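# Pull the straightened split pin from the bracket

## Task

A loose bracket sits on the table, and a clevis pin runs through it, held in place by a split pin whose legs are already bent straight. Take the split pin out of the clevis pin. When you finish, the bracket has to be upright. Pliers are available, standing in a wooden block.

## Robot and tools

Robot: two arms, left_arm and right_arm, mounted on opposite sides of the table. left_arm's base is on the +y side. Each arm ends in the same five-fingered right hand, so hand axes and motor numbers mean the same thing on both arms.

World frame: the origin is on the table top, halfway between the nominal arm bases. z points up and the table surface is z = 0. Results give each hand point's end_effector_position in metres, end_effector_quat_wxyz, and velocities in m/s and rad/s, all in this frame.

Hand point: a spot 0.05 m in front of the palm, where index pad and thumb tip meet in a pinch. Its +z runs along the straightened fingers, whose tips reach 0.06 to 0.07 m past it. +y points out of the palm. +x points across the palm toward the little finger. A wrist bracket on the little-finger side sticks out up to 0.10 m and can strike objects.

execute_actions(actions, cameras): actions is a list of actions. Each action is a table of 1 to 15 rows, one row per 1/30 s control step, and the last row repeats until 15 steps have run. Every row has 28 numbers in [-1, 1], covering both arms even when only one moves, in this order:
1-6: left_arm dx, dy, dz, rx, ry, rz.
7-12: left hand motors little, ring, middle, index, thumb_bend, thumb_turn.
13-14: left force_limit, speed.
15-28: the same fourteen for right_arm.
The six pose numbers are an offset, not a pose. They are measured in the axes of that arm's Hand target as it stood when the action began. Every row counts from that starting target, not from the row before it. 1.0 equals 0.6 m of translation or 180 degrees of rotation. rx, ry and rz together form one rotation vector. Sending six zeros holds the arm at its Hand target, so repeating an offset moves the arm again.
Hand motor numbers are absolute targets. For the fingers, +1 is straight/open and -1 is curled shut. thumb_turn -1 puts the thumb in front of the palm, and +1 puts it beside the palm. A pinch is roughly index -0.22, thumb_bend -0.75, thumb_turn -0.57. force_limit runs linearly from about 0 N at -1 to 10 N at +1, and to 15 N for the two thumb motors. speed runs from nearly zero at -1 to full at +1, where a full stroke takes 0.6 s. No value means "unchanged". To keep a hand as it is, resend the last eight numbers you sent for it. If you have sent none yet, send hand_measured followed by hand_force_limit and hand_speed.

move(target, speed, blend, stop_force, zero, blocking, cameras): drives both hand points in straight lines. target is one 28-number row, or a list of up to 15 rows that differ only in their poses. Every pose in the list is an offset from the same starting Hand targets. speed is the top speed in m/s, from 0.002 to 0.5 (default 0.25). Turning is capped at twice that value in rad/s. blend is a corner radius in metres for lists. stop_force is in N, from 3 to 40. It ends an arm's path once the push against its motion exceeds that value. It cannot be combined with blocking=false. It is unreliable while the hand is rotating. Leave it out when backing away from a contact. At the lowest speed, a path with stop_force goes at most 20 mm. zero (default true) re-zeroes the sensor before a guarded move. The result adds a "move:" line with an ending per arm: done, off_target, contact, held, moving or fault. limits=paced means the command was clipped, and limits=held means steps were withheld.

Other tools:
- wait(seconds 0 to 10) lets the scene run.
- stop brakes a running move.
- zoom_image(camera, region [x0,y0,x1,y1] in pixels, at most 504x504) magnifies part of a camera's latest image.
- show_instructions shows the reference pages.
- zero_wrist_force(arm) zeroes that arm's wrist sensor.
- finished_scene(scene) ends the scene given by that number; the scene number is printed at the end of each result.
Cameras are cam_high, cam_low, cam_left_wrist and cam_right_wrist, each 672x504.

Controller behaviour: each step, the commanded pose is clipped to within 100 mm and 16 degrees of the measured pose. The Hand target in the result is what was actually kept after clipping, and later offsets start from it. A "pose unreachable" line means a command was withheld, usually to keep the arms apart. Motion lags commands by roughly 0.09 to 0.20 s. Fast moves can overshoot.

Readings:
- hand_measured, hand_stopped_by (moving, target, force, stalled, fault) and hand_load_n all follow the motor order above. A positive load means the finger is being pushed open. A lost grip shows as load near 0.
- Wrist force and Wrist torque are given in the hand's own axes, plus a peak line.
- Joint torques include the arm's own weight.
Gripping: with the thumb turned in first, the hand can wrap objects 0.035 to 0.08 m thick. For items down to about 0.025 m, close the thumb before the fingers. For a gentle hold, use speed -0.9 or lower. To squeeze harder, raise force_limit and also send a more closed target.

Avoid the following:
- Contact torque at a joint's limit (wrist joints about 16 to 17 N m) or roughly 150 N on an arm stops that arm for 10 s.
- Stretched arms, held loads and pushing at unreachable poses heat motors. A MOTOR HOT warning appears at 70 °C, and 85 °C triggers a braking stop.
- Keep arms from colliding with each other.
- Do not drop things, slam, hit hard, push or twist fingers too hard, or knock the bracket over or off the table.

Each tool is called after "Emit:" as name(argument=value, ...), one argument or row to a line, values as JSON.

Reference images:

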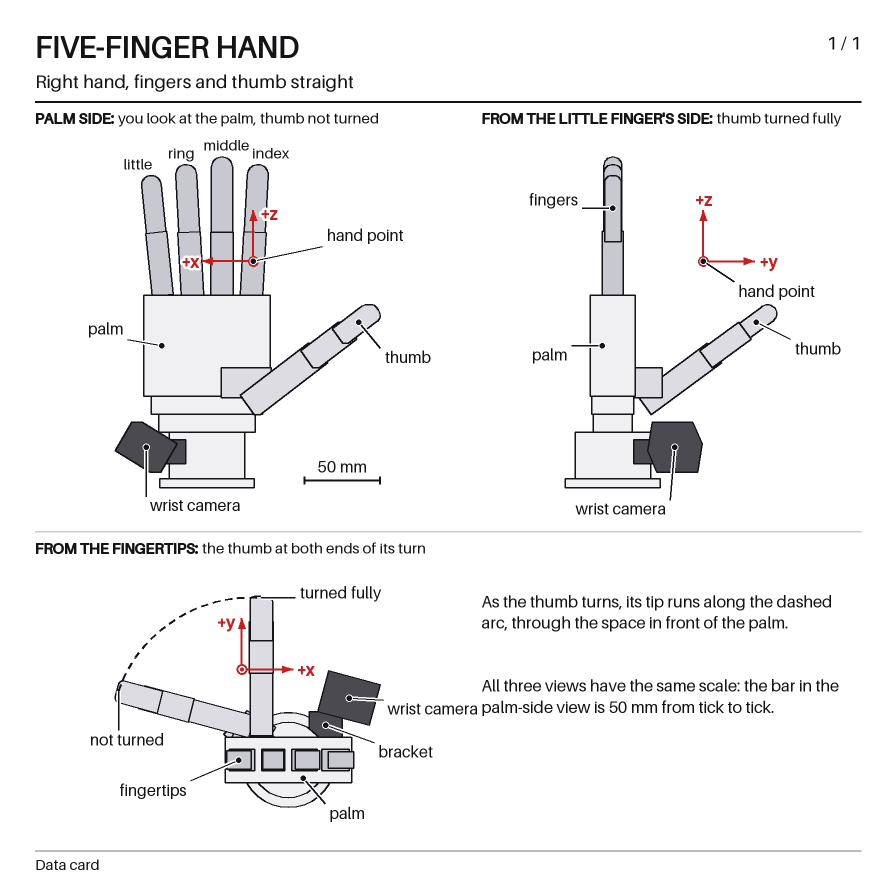

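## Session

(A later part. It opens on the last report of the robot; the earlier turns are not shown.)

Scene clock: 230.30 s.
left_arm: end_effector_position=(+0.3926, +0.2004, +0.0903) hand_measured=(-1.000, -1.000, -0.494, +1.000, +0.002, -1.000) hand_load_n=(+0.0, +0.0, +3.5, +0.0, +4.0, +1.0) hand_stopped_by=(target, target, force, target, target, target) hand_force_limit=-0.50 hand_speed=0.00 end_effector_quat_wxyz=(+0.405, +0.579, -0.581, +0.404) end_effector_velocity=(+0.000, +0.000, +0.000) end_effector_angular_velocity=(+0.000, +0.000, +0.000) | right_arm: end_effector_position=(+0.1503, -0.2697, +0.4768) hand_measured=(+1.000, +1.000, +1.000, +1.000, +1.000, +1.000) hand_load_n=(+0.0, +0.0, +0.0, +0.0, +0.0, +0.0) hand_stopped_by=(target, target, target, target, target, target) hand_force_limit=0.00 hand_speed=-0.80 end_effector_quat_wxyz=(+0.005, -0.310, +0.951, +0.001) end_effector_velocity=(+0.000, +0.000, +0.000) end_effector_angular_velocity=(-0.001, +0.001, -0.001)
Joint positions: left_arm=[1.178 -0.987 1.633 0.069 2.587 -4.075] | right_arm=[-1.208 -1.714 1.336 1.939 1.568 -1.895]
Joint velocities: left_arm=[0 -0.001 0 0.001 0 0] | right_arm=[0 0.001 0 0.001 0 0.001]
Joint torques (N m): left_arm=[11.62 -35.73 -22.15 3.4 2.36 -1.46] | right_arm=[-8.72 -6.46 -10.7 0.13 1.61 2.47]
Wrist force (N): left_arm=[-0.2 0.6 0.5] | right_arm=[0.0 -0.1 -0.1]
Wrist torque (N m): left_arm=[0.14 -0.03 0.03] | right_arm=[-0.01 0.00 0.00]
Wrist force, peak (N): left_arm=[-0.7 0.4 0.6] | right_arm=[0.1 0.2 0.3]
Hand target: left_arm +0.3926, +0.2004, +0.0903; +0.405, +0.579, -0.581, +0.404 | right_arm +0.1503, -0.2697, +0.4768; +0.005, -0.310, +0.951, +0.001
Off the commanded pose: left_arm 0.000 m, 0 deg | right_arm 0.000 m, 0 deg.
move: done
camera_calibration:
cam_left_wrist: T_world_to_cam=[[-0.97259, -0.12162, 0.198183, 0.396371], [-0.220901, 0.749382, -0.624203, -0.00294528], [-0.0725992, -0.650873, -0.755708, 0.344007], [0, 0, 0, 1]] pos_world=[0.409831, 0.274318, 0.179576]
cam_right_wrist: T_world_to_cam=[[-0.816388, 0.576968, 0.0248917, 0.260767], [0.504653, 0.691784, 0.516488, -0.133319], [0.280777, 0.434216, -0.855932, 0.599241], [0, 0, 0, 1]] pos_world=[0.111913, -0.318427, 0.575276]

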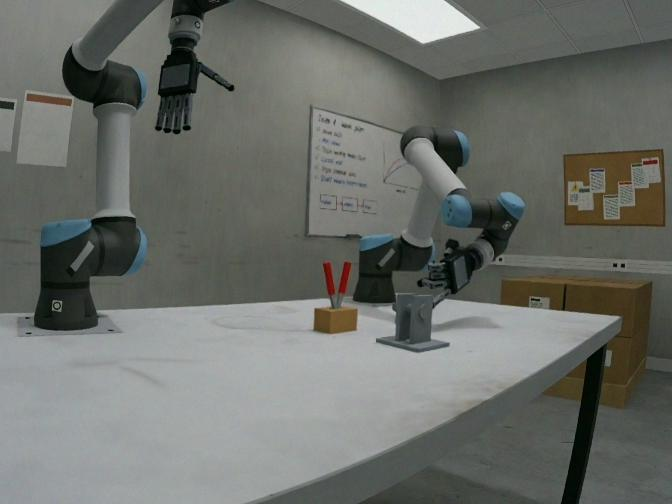

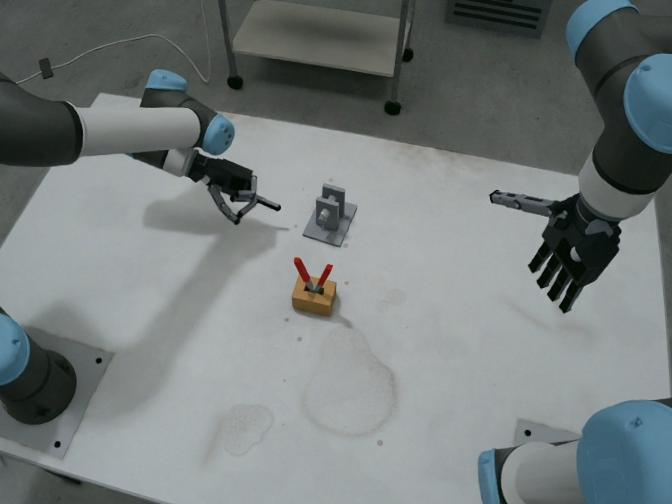

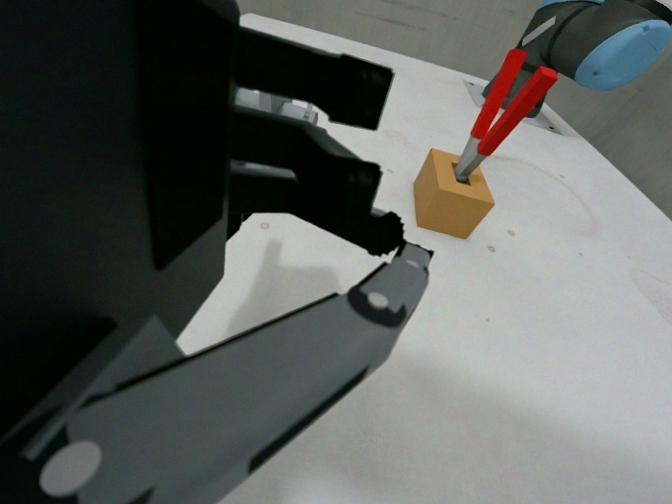

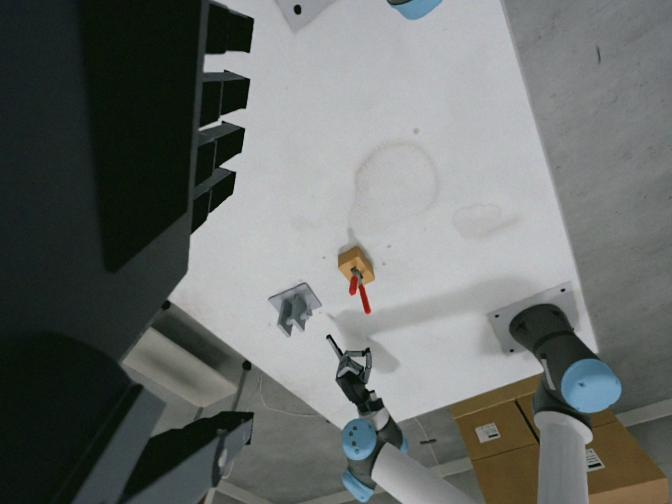

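Emit:
move(
  target=[-0.044,0.001,0.087,0,0,0,-1,-1,-0.4,1,0.0,-1,-0.5,0,0,0,0,0,0,0,1,1,1,1,1,1,0,-0.8],
  cameras=[],
  speed=0.15,
)

Emit:
move(
  target=[0.0382,0,0.105,0,0,0,-1,-1,-0.4,1,0.0,-1,-0.5,0,0,0,0,0,0,0,1,1,1,1,1,1,0,-0.8],
  speed=0.025,
  stop_force=4,
)

Emit:
zoom_image(
  camera="cam_high",
  region=[370, 250, 470, 350],
)

Emit:
zoom_image(
  camera="cam_low",
  region=[280, 160, 380, 260],
)

Emit:
zoom_image(
  camera="cam_right_wrist",
  region=[250, 270, 340, 360],
)

Scene clock: 244.10 s.
left_arm: end_effector_position=(+0.3918, +0.1606, +0.0476) hand_measured=(-1.000, -1.000, -0.400, +1.000, +0.000, -1.000) hand_load_n=(+0.5, +0.0, +0.0, +0.0, +0.0, +0.0) hand_stopped_by=(target, target, target, target, target, target) hand_force_limit=-0.50 hand_speed=0.00 end_effector_quat_wxyz=(+0.405, +0.579, -0.581, +0.404) end_effector_velocity=(+0.000, -0.001, -0.001) end_effector_angular_velocity=(+0.000, +0.002, +0.000) | right_arm: end_effector_position=(+0.1503, -0.2697, +0.4768) hand_measured=(+1.000, +1.000, +1.000, +1.000, +1.000, +1.000) hand_load_n=(+0.0, +0.0, +0.0, +0.0, +0.0, +0.0) hand_stopped_by=(target, target, target, target, target, target) hand_force_limit=0.00 hand_speed=-0.80 end_effector_quat_wxyz=(+0.005, -0.310, +0.951, +0.001) end_effector_velocity=(+0.000, +0.000, +0.000) end_effector_angular_velocity=(+0.000, +0.000, +0.001)
Joint positions: left_arm=[1.104 -0.926 1.648 -0.078 2.529 -4.159] | right_arm=[-1.208 -1.714 1.336 1.939 1.568 -1.895]
Joint velocities: left_arm=[-0.001 0.003 0 -0.002 0 -0.002] | right_arm=[0 0 0 0 0 -0.001]
Joint torques (N m): left_arm=[-7.28 -37.27 -7.08 -1.62 -0.68 -2.93] | right_arm=[-9.75 -6.71 -11.01 -0.03 1.56 2.5]
Wrist force (N): left_arm=[-0.2 0.4 0.4] | right_arm=[0.0 0.0 0.1]
Wrist torque (N m): left_arm=[0.13 -0.03 0.03] | right_arm=[0.00 0.00 0.00]
Wrist force, peak (N): left_arm=[-0.4 0.7 1.1] | right_arm=[-0.1 0.2 0.3]
Hand target: left_arm +0.3918, +0.1605, +0.0475; +0.405, +0.579, -0.581, +0.404 | right_arm +0.1503, -0.2697, +0.4768; +0.005, -0.310, +0.951, +0.001
Off the commanded pose: left_arm 0.000 m, 0 deg | right_arm 0.000 m, 0 deg.
move: done
No camera images: "cameras" was empty.

Scene clock: 247.83 s.
left_arm: end_effector_position=(+0.3916, +0.0934, +0.0473) hand_measured=(-1.000, -1.000, -0.400, +1.000, +0.000, -1.000) hand_load_n=(+0.0, +0.0, +0.0, +0.0, +0.0, +0.0) hand_stopped_by=(target, target, target, target, target, target) hand_force_limit=-0.50 hand_speed=0.00 end_effector_quat_wxyz=(+0.405, +0.579, -0.581, +0.404) end_effector_velocity=(+0.000, +0.000, +0.000) end_effector_angular_velocity=(-0.001, -0.001, +0.000) | right_arm: end_effector_position=(+0.1503, -0.2697, +0.4768) hand_measured=(+1.000, +1.000, +1.000, +1.000, +1.000, +1.000) hand_load_n=(+0.0, +0.0, +0.0, +0.0, -0.5, +0.0) hand_stopped_by=(target, target, target, target, target, target) hand_force_limit=0.00 hand_speed=-0.80 end_effector_quat_wxyz=(+0.005, -0.310, +0.951, +0.001) end_effector_velocity=(+0.000, +0.000, +0.000) end_effector_angular_velocity=(+0.000, -0.001, +0.001)
Joint positions: left_arm=[0.991 -0.907 1.599 -0.13 2.436 -4.265] | right_arm=[-1.208 -1.714 1.336 1.939 1.568 -1.895]
Joint velocities: left_arm=[0 0.001 0 -0.002 0 0] | right_arm=[0 0 0 0 0 0]
Joint torques (N m): left_arm=[-8.86 -37.83 -22.75 -1.9 -0.74 -2.7] | right_arm=[-10.17 -6.49 -11.16 -0.06 1.45 2.38]
Wrist force (N): left_arm=[-0.5 0.6 0.2] | right_arm=[0.0 0.1 0.1]
Wrist torque (N m): left_arm=[0.16 0.07 0.03] | right_arm=[0.01 -0.01 0.00]
Wrist force, peak (N): left_arm=[-0.5 0.9 0.5] | right_arm=[0.3 0.1 0.1]
Hand target: left_arm +0.3916, +0.0934, +0.0473; +0.405, +0.579, -0.581, +0.404 | right_arm +0.1503, -0.2697, +0.4768; +0.005, -0.310, +0.951, +0.001
Off the commanded pose: left_arm 0.000 m, 0 deg | right_arm 0.000 m, 0 deg.
move: done
camera_calibration:
cam_left_wrist: T_world_to_cam=[[-0.972566, -0.121634, 0.198295, 0.390921], [-0.221012, 0.74913, -0.624467, 0.0503127], [-0.0725927, -0.65116, -0.75546, 0.24179], [0, 0, 0, 1]] pos_world=[0.408868, 0.167303, 0.136564]
cam_right_wrist: T_world_to_cam=[[-0.816388, 0.576967, 0.0248916, 0.260767], [0.504653, 0.691783, 0.516489, -0.133319], [0.280778, 0.434217, -0.855932, 0.599241], [0, 0, 0, 1]] pos_world=[0.111913, -0.318427, 0.575276]

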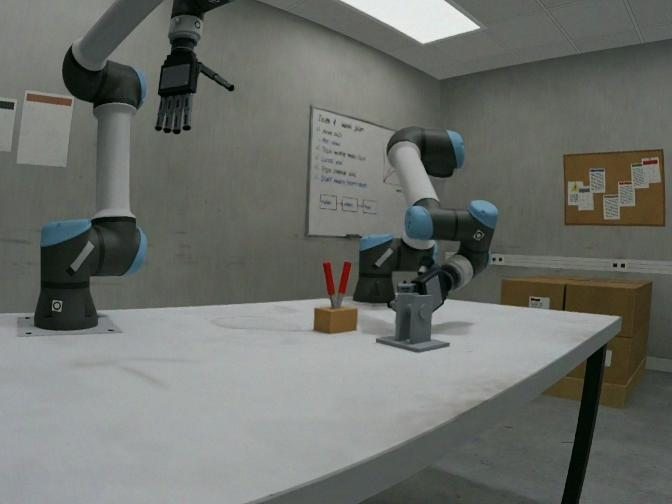

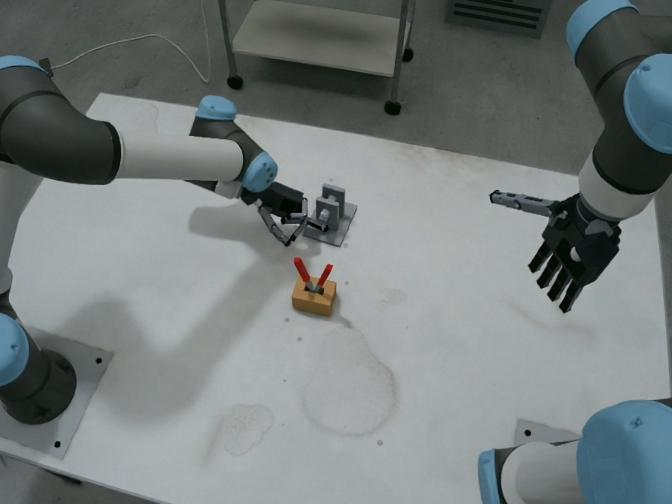

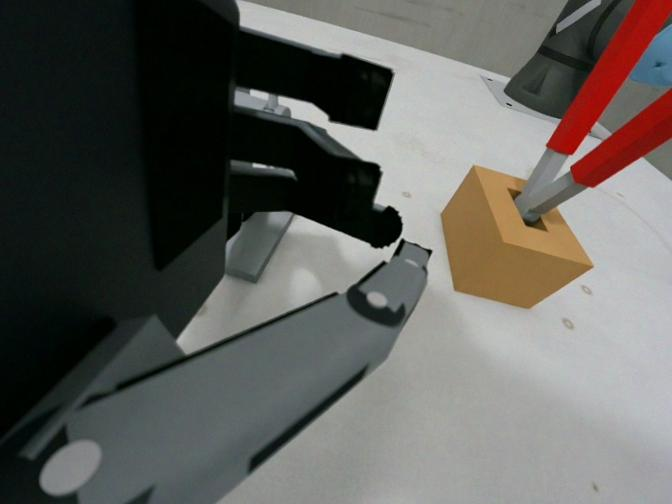

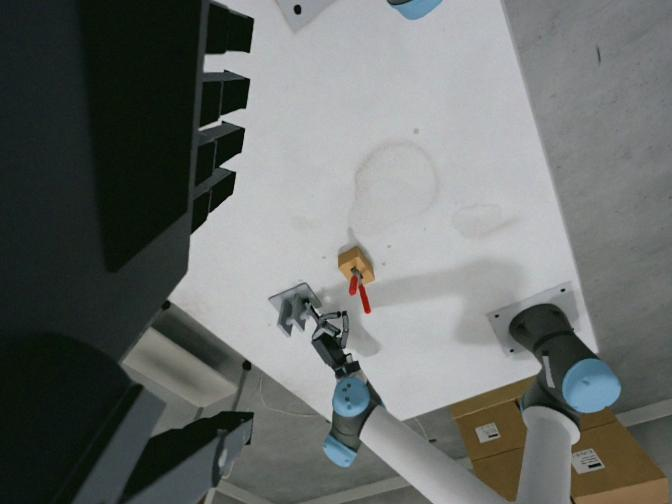

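Scaled by 5.040 from the camera's 672x504 image, which has a finer 960x720 frame.

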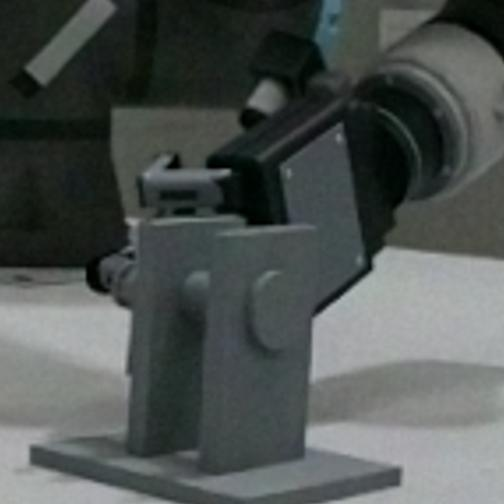

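Scaled by 5.040 from the camera's 672x504 image, which has a finer 960x720 frame.

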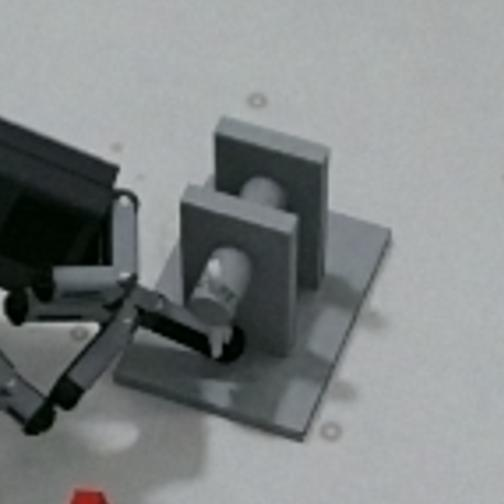

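Scaled by 5.600 from the camera's 672x504 image, which has a finer 960x720 frame.

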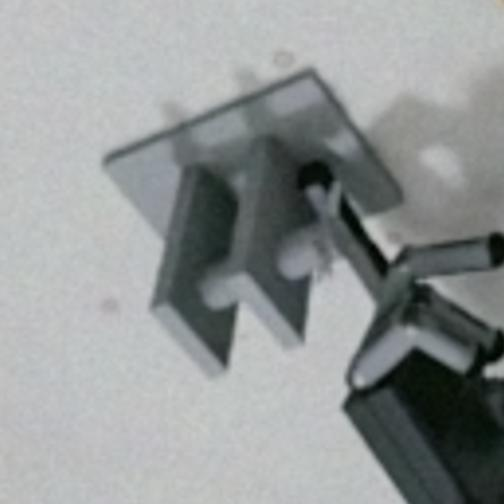

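Emit:
move(
  target=[0.0034,0,0.0094,0,0,0,-1,-1,-0.4,1,0.0,-1,-0.5,0,0,0,0,0,0,0,1,1,1,1,1,1,0,-0.8],
  speed=0.025,
  stop_force=4,
  cameras=[],
)

Emit:
move(
  target=[0.0313,0,-0.0114,0,0,0,-1,-1,-0.4,1,0.0,-1,-0.5,0,0,0,0,0,0,0,1,1,1,1,1,1,0,-0.8],
  speed=0.008,
  stop_force=10,
)

Emit:
zoom_image(
  camera="cam_high",
  region=[370, 250, 470, 350],
)

Emit:
zoom_image(
  camera="cam_low",
  region=[280, 160, 380, 260],
)

Emit:
zoom_image(
  camera="cam_right_wrist",
  region=[250, 270, 340, 360],
)

Scene clock: 258.70 s.
left_arm: end_effector_position=(+0.3916, +0.0874, +0.0473) hand_measured=(-1.000, -1.000, -0.400, +1.000, +0.000, -1.000) hand_load_n=(+0.5, +0.0, +0.0, +0.0, +0.0, +0.0) hand_stopped_by=(target, target, target, target, target, target) hand_force_limit=-0.50 hand_speed=0.00 end_effector_quat_wxyz=(+0.405, +0.579, -0.581, +0.404) end_effector_velocity=(+0.000, +0.000, +0.001) end_effector_angular_velocity=(-0.001, -0.001, -0.001) | right_arm: end_effector_position=(+0.1503, -0.2697, +0.4768) hand_measured=(+1.000, +1.000, +1.000, +1.000, +1.000, +1.000) hand_load_n=(+0.0, +0.0, +0.0, +0.0, +0.0, +0.0) hand_stopped_by=(target, target, target, target, target, target) hand_force_limit=0.00 hand_speed=-0.80 end_effector_quat_wxyz=(+0.005, -0.310, +0.951, +0.001) end_effector_velocity=(+0.000, +0.000, +0.000) end_effector_angular_velocity=(+0.000, +0.000, +0.000)
Joint positions: left_arm=[0.981 -0.904 1.593 -0.133 2.428 -4.273] | right_arm=[-1.208 -1.714 1.336 1.939 1.568 -1.895]
Joint velocities: left_arm=[-0.001 -0.001 0 0 0 0] | right_arm=[0 0.001 0 -0.001 0 0]
Joint torques (N m): left_arm=[-7.81 -39.22 -22.85 -2.14 -0.79 -2.62] | right_arm=[-10.21 -6.76 -10.89 -0.04 1.46 2.43]
Wrist force (N): left_arm=[-0.6 0.7 0.0] | right_arm=[0.0 0.0 0.0]
Wrist torque (N m): left_arm=[0.18 0.09 0.02] | right_arm=[0.00 -0.01 0.00]
Wrist force, peak (N): left_arm=[-0.5 0.8 0.6] | right_arm=[0.2 0.1 0.2]
Hand target: left_arm +0.3916, +0.0874, +0.0473; +0.405, +0.579, -0.581, +0.404 | right_arm +0.1503, -0.2697, +0.4768; +0.005, -0.310, +0.951, +0.001
Off the commanded pose: left_arm 0.000 m, 0 deg | right_arm 0.000 m, 0 deg.
move: done
No camera images: "cameras" was empty.

Scene clock: 262.13 s.
left_arm: end_effector_position=(+0.3916, +0.0873, +0.0673) hand_measured=(-1.000, -1.000, -0.400, +1.000, +0.000, -1.000) hand_load_n=(+0.0, +0.0, +0.0, +0.0, +0.0, +0.0) hand_stopped_by=(target, target, target, target, target, target) hand_force_limit=-0.50 hand_speed=0.00 end_effector_quat_wxyz=(+0.405, +0.579, -0.581, +0.404) end_effector_velocity=(+0.000, +0.000, +0.000) end_effector_angular_velocity=(+0.000, +0.000, +0.001) | right_arm: end_effector_position=(+0.1503, -0.2697, +0.4768) hand_measured=(+1.000, +1.000, +1.000, +1.000, +1.000, +1.000) hand_load_n=(+0.0, +0.0, +0.0, +0.0, +0.0, +0.0) hand_stopped_by=(target, target, target, target, target, target) hand_force_limit=0.00 hand_speed=-0.80 end_effector_quat_wxyz=(+0.005, -0.310, +0.951, +0.001) end_effector_velocity=(+0.000, +0.000, +0.000) end_effector_angular_velocity=(+0.000, +0.000, +0.000)
Joint positions: left_arm=[0.981 -0.933 1.581 -0.092 2.428 -4.273] | right_arm=[-1.208 -1.714 1.336 1.939 1.568 -1.895]
Joint velocities: left_arm=[0 0.001 0 0 0 0] | right_arm=[0 0 0 0 0 0.001]
Joint torques (N m): left_arm=[-7.82 -53.66 -24.14 2.6 -0.6 -1.48] | right_arm=[-11.46 -6.43 -11.48 0.06 1.37 2.48]
Wrist force (N): left_arm=[-0.5 0.3 0.0] | right_arm=[0.1 -0.1 0.0]
Wrist torque (N m): left_arm=[0.10 0.07 0.01] | right_arm=[-0.01 -0.02 0.01]
Wrist force, peak (N): left_arm=[-0.7 0.7 0.3] | right_arm=[-0.2 0.1 0.2]
Hand target: left_arm +0.3916, +0.0873, +0.0673; +0.405, +0.579, -0.581, +0.404 | right_arm +0.1503, -0.2697, +0.4768; +0.005, -0.310, +0.951, +0.001
Off the commanded pose: left_arm 0.000 m, 0 deg | right_arm 0.000 m, 0 deg.
move: done
camera_calibration:
cam_left_wrist: T_world_to_cam=[[-0.972559, -0.121641, 0.198324, 0.386188], [-0.221037, 0.749117, -0.624472, 0.0673308], [-0.0726065, -0.651173, -0.755448, 0.252941], [0, 0, 0, 1]] pos_world=[0.408838, 0.161246, 0.156539]
cam_right_wrist: T_world_to_cam=[[-0.816388, 0.576968, 0.0248914, 0.260767], [0.504653, 0.691783, 0.516489, -0.133319], [0.280778, 0.434217, -0.855932, 0.599241], [0, 0, 0, 1]] pos_world=[0.111913, -0.318427, 0.575276]

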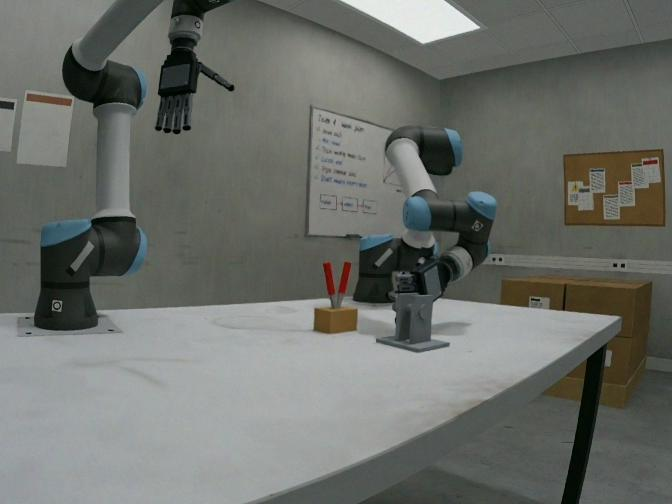

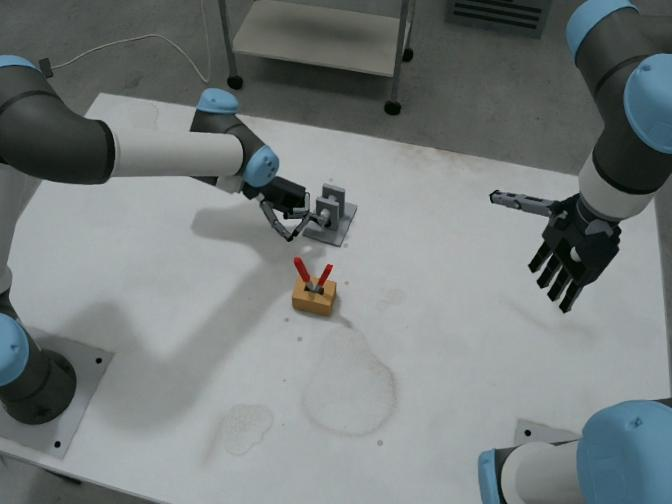

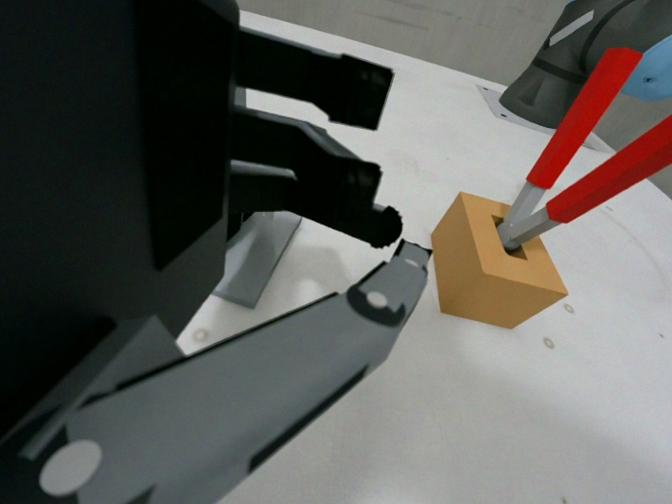

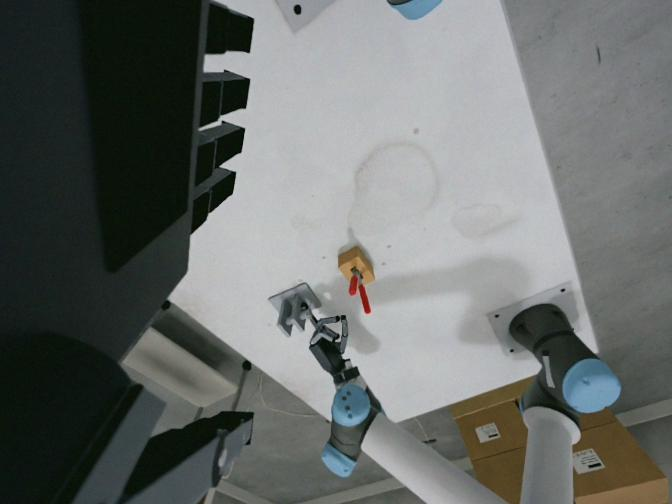

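Scaled by 5.040 from the camera's 672x504 image, which has a finer 960x720 frame.

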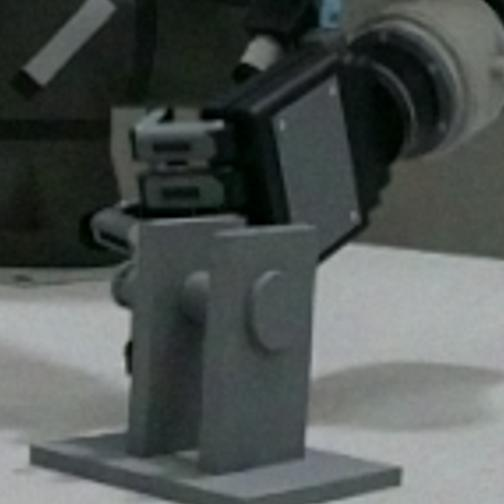

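Scaled by 5.040 from the camera's 672x504 image, which has a finer 960x720 frame.

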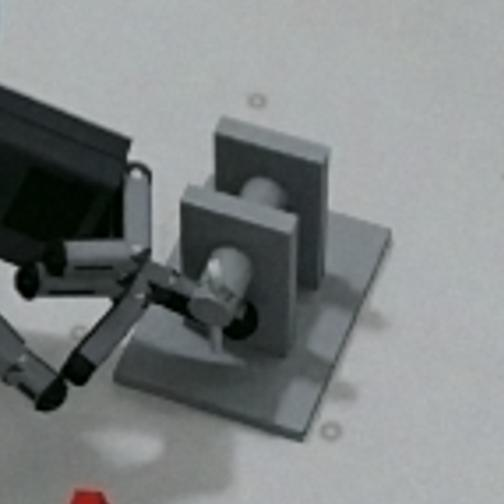

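Scaled by 5.600 from the camera's 672x504 image, which has a finer 960x720 frame.

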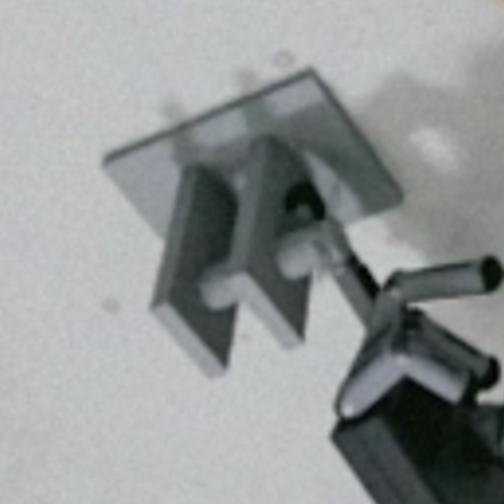

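Emit:
move(
  target=[
    [-0.0345,0,0.0125,0,0,0,-1,-1,-0.4,1,0.0,-1,-0.5,0,0,0,0,0,0,0,1,1,1,1,1,1,0,-0.8],
    [-0.0345,0.0167,0.0125,0,0,0,-1,-1,-0.4,1,0.0,-1,-0.5,0,0,0,0,0,0,0,1,1,1,1,1,1,0,-0.8],
  ],
  speed=0.03,
  stop_force=4,
)

Emit:
zoom_image(
  camera="cam_low",
  region=[280, 160, 380, 260],
)

Emit:
zoom_image(
  camera="cam_right_wrist",
  region=[250, 270, 340, 360],
)

Scene clock: 272.40 s.
left_arm: end_effector_position=(+0.3816, +0.0874, +0.0452) hand_measured=(-1.000, -1.000, -0.400, +1.000, +0.000, -1.000) hand_load_n=(+0.0, +0.0, +0.0, +0.0, +0.0, +0.0) hand_stopped_by=(target, target, target, target, target, target) hand_force_limit=-0.50 hand_speed=0.00 end_effector_quat_wxyz=(+0.405, +0.579, -0.581, +0.404) end_effector_velocity=(+0.000, +0.000, +0.001) end_effector_angular_velocity=(-0.001, -0.002, +0.000) | right_arm: end_effector_position=(+0.1503, -0.2697, +0.4768) hand_measured=(+1.000, +1.000, +1.000, +1.000, +1.000, +1.000) hand_load_n=(-0.5, +0.0, +0.0, +0.0, +0.0, +0.0) hand_stopped_by=(target, target, target, target, target, target) hand_force_limit=0.00 hand_speed=-0.80 end_effector_quat_wxyz=(+0.005, -0.310, +0.951, +0.001) end_effector_velocity=(+0.000, +0.000, +0.000) end_effector_angular_velocity=(+0.000, +0.000, -0.001)
Joint positions: left_arm=[0.969 -0.92 1.628 -0.159 2.418 -4.282] | right_arm=[-1.208 -1.714 1.336 1.939 1.568 -1.895]
Joint velocities: left_arm=[0 -0.002 0 0 0 0] | right_arm=[-0.001 -0.001 0 0.001 0 0.001]
Joint torques (N m): left_arm=[-8.73 -53.68 -8.52 -1.66 -0.75 -2.5] | right_arm=[-11.54 -6.69 -11.53 0.09 1.3 2.41]
Wrist force (N): left_arm=[-0.5 0.4 0.2] | right_arm=[-0.1 0.2 0.1]
Wrist torque (N m): left_arm=[0.13 0.07 0.00] | right_arm=[0.02 0.01 0.00]
Wrist force, peak (N): left_arm=[-0.6 0.8 0.5] | right_arm=[0.0 0.1 0.3]
Hand target: left_arm +0.3816, +0.0874, +0.0452; +0.405, +0.579, -0.581, +0.404 | right_arm +0.1503, -0.2697, +0.4768; +0.005, -0.310, +0.951, +0.001
Off the commanded pose: left_arm 0.000 m, 0 deg | right_arm 0.000 m, 0 deg.
move: done
camera_calibration:
cam_left_wrist: T_world_to_cam=[[-0.972561, -0.121634, 0.198317, 0.380838], [-0.221028, 0.749107, -0.624488, 0.0512678], [-0.0726018, -0.651187, -0.755437, 0.235644], [0, 0, 0, 1]] pos_world=[0.398829, 0.161366, 0.134504]
cam_right_wrist: T_world_to_cam=[[-0.816388, 0.576968, 0.0248915, 0.260767], [0.504653, 0.691783, 0.516489, -0.133319], [0.280778, 0.434217, -0.855932, 0.599241], [0, 0, 0, 1]] pos_world=[0.111913, -0.318427, 0.575276]

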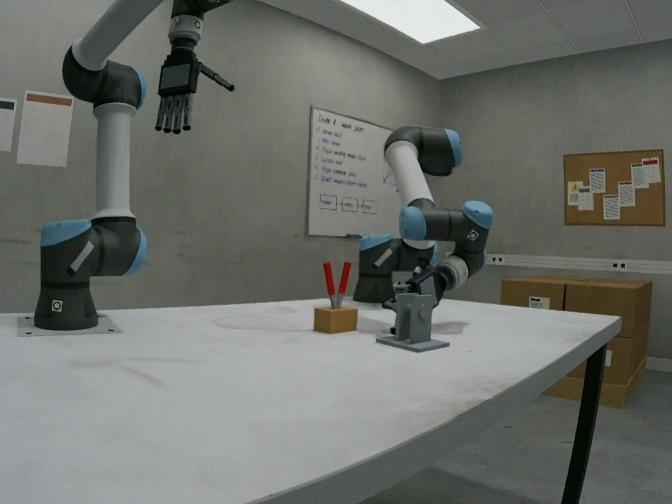

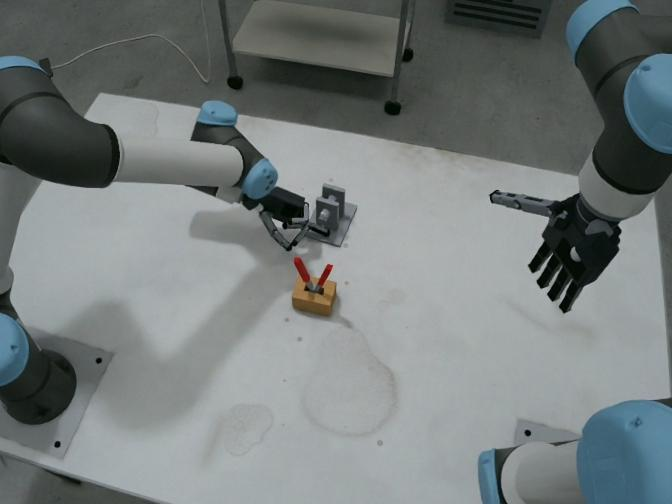

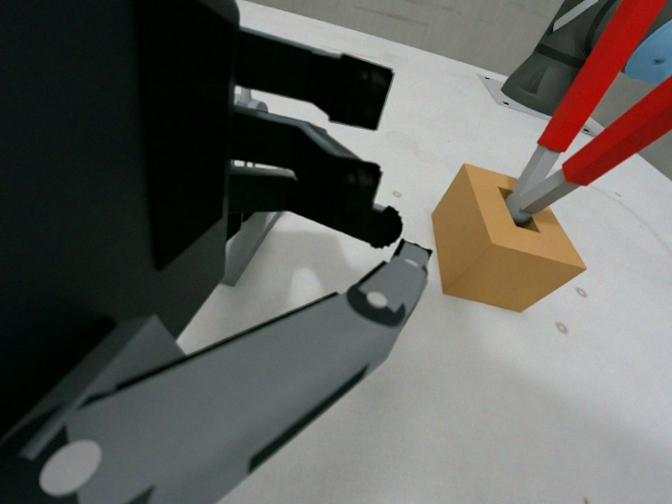

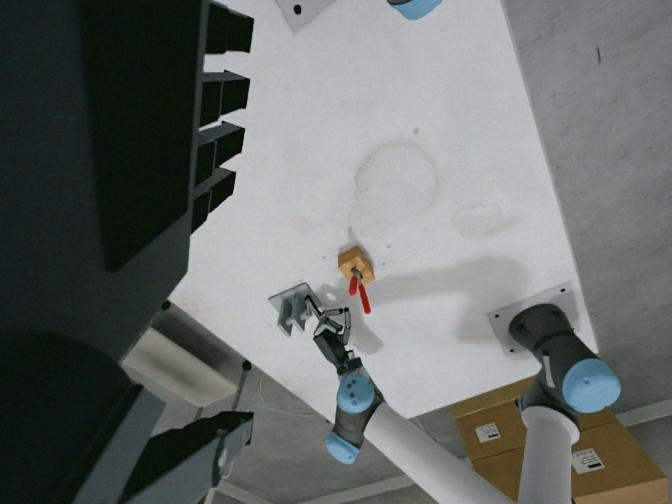

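Scaled by 5.040 from the camera's 672x504 image, which has a finer 960x720 frame.

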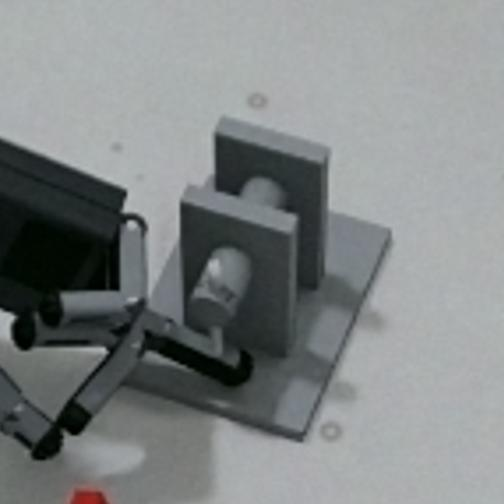

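Scaled by 5.600 from the camera's 672x504 image, which has a finer 960x720 frame.

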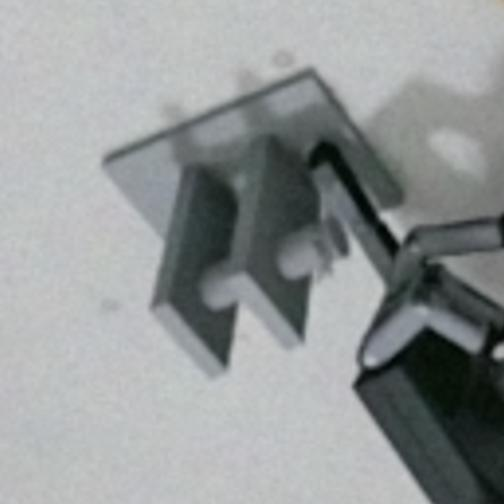

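Emit:
move(
  target=[0.0313,0,-0.0114,0,0,0,-1,-1,-0.4,1,0.0,-1,-0.5,0,0,0,0,0,0,0,1,1,1,1,1,1,0,-0.8],
  speed=0.01,
  stop_force=8,
)

Emit:
zoom_image(
  camera="cam_high",
  region=[370, 250, 470, 350],
)

Emit:
zoom_image(
  camera="cam_low",
  region=[280, 160, 380, 260],
)

Scene clock: 296.93 s.
left_arm: end_effector_position=(+0.3815, +0.0874, +0.0478) hand_measured=(-1.000, -1.000, -0.400, +1.000, +0.000, -1.000) hand_load_n=(+0.0, +0.0, +0.0, +0.0, +0.0, +0.0) hand_stopped_by=(target, target, target, target, target, target) hand_force_limit=-0.50 hand_speed=0.00 end_effector_quat_wxyz=(+0.405, +0.579, -0.581, +0.404) end_effector_velocity=(+0.000, +0.000, +0.000) end_effector_angular_velocity=(-0.001, -0.001, +0.000) | right_arm: end_effector_position=(+0.1503, -0.2697, +0.4768) hand_measured=(+1.000, +1.000, +1.000, +1.000, +1.000, +1.000) hand_load_n=(+0.0, +0.0, +0.0, +0.0, +0.0, +0.0) hand_stopped_by=(target, target, target, target, target, target) hand_force_limit=0.00 hand_speed=-0.80 end_effector_quat_wxyz=(+0.005, -0.310, +0.951, +0.001) end_effector_velocity=(+0.000, +0.000, +0.000) end_effector_angular_velocity=(+0.001, -0.001, +0.000)
Joint positions: left_arm=[0.969 -0.924 1.627 -0.154 2.418 -4.282] | right_arm=[-1.208 -1.714 1.336 1.939 1.568 -1.895]
Joint velocities: left_arm=[0 0.001 0 -0.002 0 0] | right_arm=[-0.001 -0.001 0 -0.001 0 -0.001]
Joint torques (N m): left_arm=[-7.66 -40.43 -10.02 -2.35 3.25 -2.29] | right_arm=[-12.18 -6.48 -11.37 0.15 1.23 2.37]
Wrist force (N): left_arm=[-4.9 -1.0 1.4] | right_arm=[0.0 0.2 0.1]
Wrist torque (N m): left_arm=[0.11 -0.15 -0.24] | right_arm=[0.02 0.00 0.00]
Wrist force, peak (N): left_arm=[-8.1 -2.0 3.5] | right_arm=[0.0 0.0 0.4]
Hand target: left_arm +0.3815, +0.0874, +0.0478; +0.405, +0.579, -0.581, +0.404 | right_arm +0.1503, -0.2697, +0.4768; +0.005, -0.310, +0.951, +0.001
Off the commanded pose: left_arm 0.017 m, 0 deg | right_arm 0.000 m, 0 deg.
move: contact (left_arm)
camera_calibration:
cam_left_wrist: T_world_to_cam=[[-0.972534, -0.121693, 0.198417, 0.380293], [-0.221131, 0.749159, -0.624389, 0.0528889], [-0.0726616, -0.651115, -0.755493, 0.237617], [0, 0, 0, 1]] pos_world=[0.398809, 0.161373, 0.137085]
cam_right_wrist: T_world_to_cam=[[-0.816387, 0.576968, 0.0248913, 0.260767], [0.504654, 0.691783, 0.516489, -0.133319], [0.280778, 0.434217, -0.855932, 0.599241], [0, 0, 0, 1]] pos_world=[0.111913, -0.318427, 0.575276]

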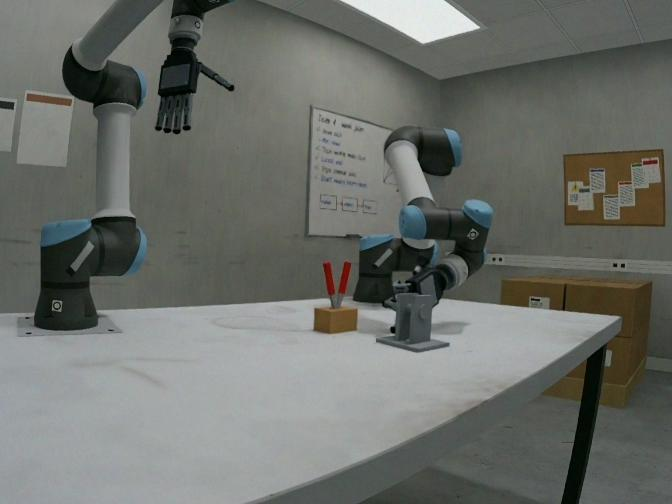

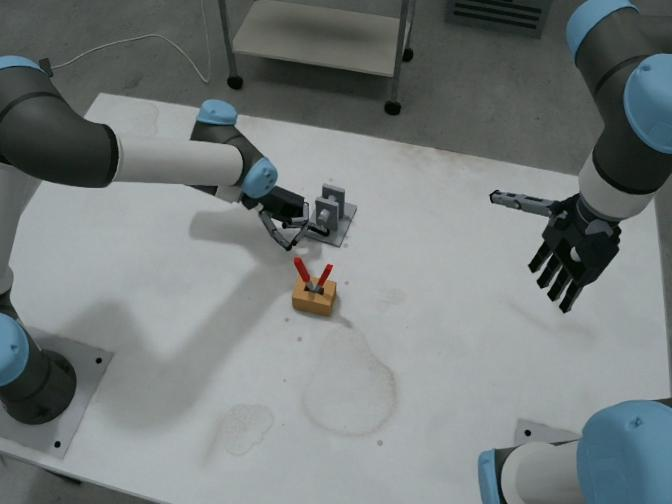

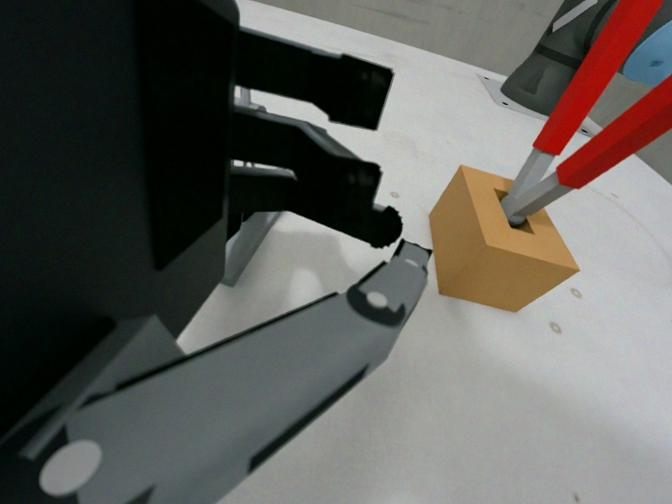

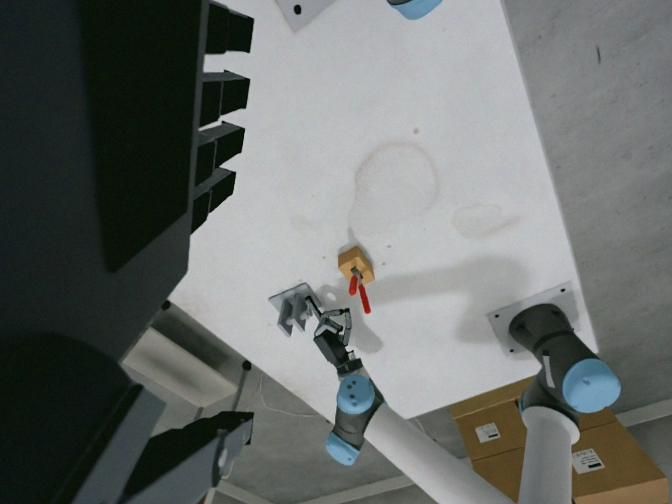

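Scaled by 5.040 from the camera's 672x504 image, which has a finer 960x720 frame.

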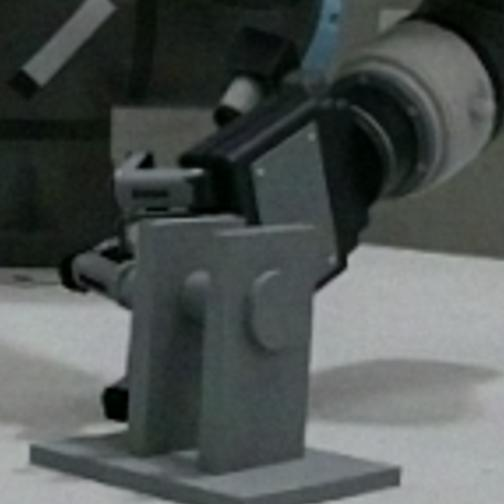

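Scaled by 5.040 from the camera's 672x504 image, which has a finer 960x720 frame.

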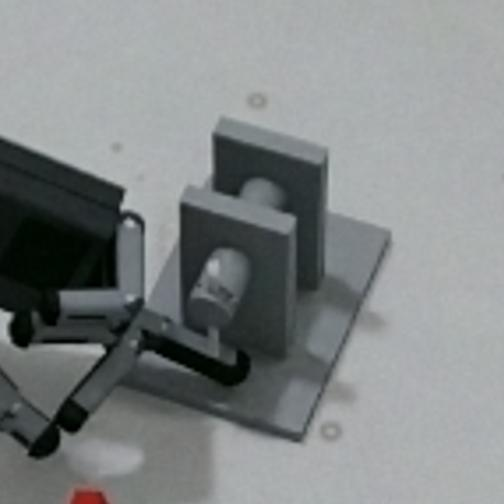

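Emit:
move(
  target=[0.0313,0,-0.0114,0,0,0,-1,-1,-0.4,1,0.0,-1,-0.5,0,0,0,0,0,0,0,1,1,1,1,1,1,0,-0.8],
  speed=0.008,
  stop_force=14,
)

Emit:
zoom_image(
  camera="cam_high",
  region=[370, 250, 470, 350],
)

Emit:
zoom_image(
  camera="cam_low",
  region=[280, 160, 380, 260],
)

Scene clock: 305.07 s.
left_arm: end_effector_position=(+0.3815, +0.0874, +0.0678) hand_measured=(-1.000, -1.000, -0.400, +1.000, +0.000, -1.000) hand_load_n=(+0.0, +0.0, +0.0, +0.5, +0.0, +0.5) hand_stopped_by=(target, target, target, target, target, target) hand_force_limit=-0.50 hand_speed=0.00 end_effector_quat_wxyz=(+0.405, +0.579, -0.581, +0.404) end_effector_velocity=(+0.000, +0.000, +0.000) end_effector_angular_velocity=(+0.000, +0.001, +0.000) | right_arm: end_effector_position=(+0.1503, -0.2697, +0.4768) hand_measured=(+1.000, +1.000, +1.000, +1.000, +1.000, +1.000) hand_load_n=(+0.0, +0.0, +0.0, +0.0, +0.0, +0.0) hand_stopped_by=(target, target, target, target, target, target) hand_force_limit=0.00 hand_speed=-0.80 end_effector_quat_wxyz=(+0.005, -0.310, +0.951, +0.001) end_effector_velocity=(+0.000, +0.000, +0.000) end_effector_angular_velocity=(+0.000, +0.001, +0.002)
Joint positions: left_arm=[0.969 -0.954 1.615 -0.113 2.418 -4.282] | right_arm=[-1.208 -1.714 1.336 1.939 1.568 -1.895]
Joint velocities: left_arm=[0 0 0 0.001 0 0] | right_arm=[0.001 0 0 0.001 0 -0.001]
Joint torques (N m): left_arm=[-8.74 -59.29 -25.7 1.91 0.48 -1.36] | right_arm=[-11.99 -7.24 -12.06 0.33 1.17 2.43]
Wrist force (N): left_arm=[-8.8 -1.8 4.2] | right_arm=[0.1 -0.1 0.0]
Wrist torque (N m): left_arm=[-0.01 -0.34 -0.47] | right_arm=[-0.02 -0.02 0.01]
Wrist force, peak (N): left_arm=[-8.8 -1.8 4.2] | right_arm=[-0.2 -0.1 0.3]
Hand target: left_arm +0.3815, +0.0874, +0.0678; +0.405, +0.579, -0.581, +0.404 | right_arm +0.1503, -0.2697, +0.4768; +0.005, -0.310, +0.951, +0.001
Off the commanded pose: left_arm 0.000 m, 0 deg | right_arm 0.000 m, 0 deg.
move: done
camera_calibration:
cam_left_wrist: T_world_to_cam=[[-0.972531, -0.121699, 0.198428, 0.376313], [-0.221143, 0.749153, -0.624392, 0.0654309], [-0.0726648, -0.651121, -0.755487, 0.252697], [0, 0, 0, 1]] pos_world=[0.398807, 0.161316, 0.157093]
cam_right_wrist: T_world_to_cam=[[-0.816387, 0.576968, 0.0248913, 0.260767], [0.504654, 0.691783, 0.516489, -0.133319], [0.280778, 0.434216, -0.855932, 0.599241], [0, 0, 0, 1]] pos_world=[0.111913, -0.318427, 0.575276]

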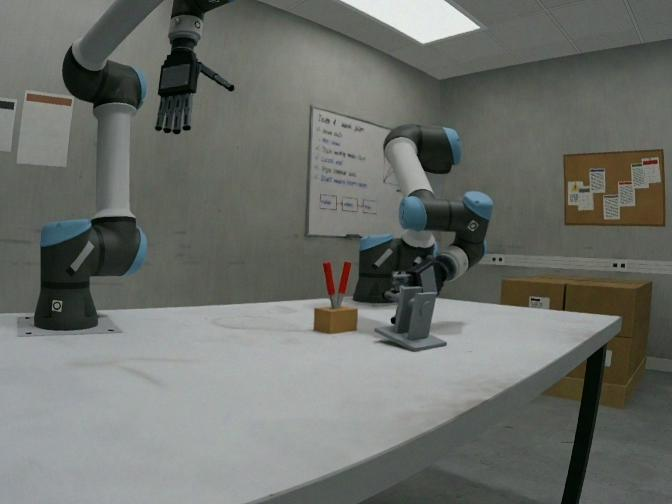

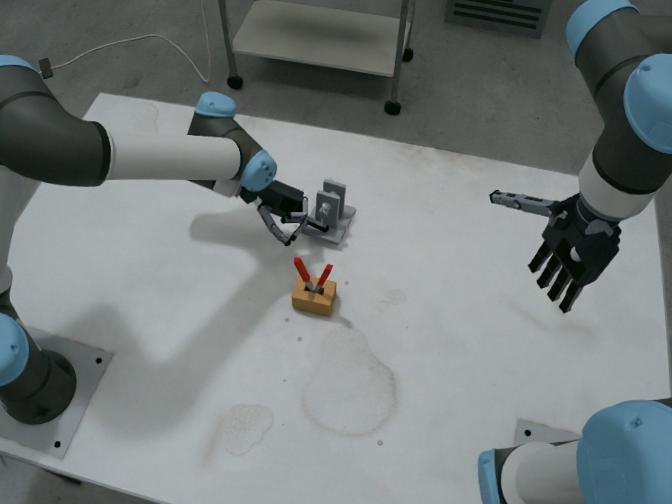

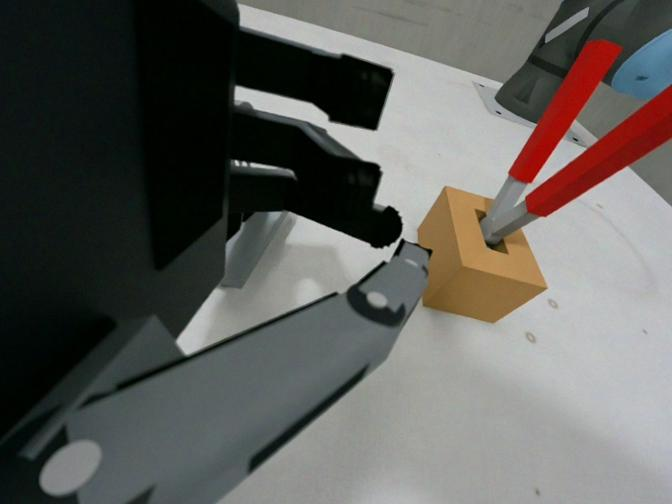

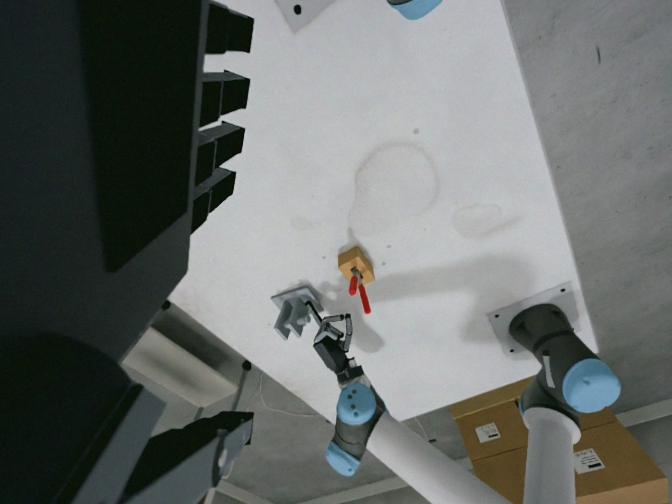

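Scaled by 5.040 from the camera's 672x504 image, which has a finer 960x720 frame.

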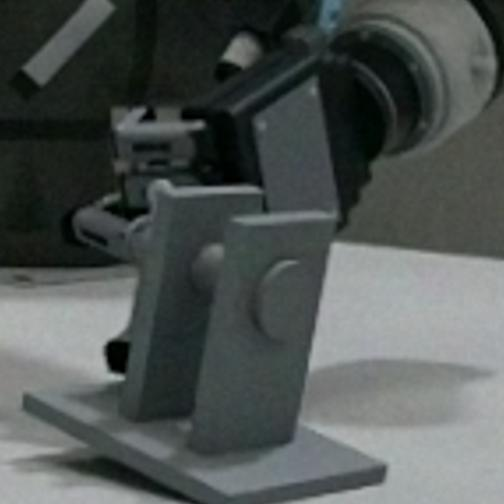

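Scaled by 5.040 from the camera's 672x504 image, which has a finer 960x720 frame.

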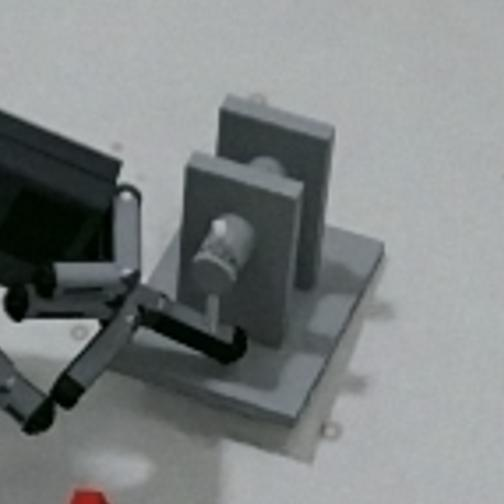

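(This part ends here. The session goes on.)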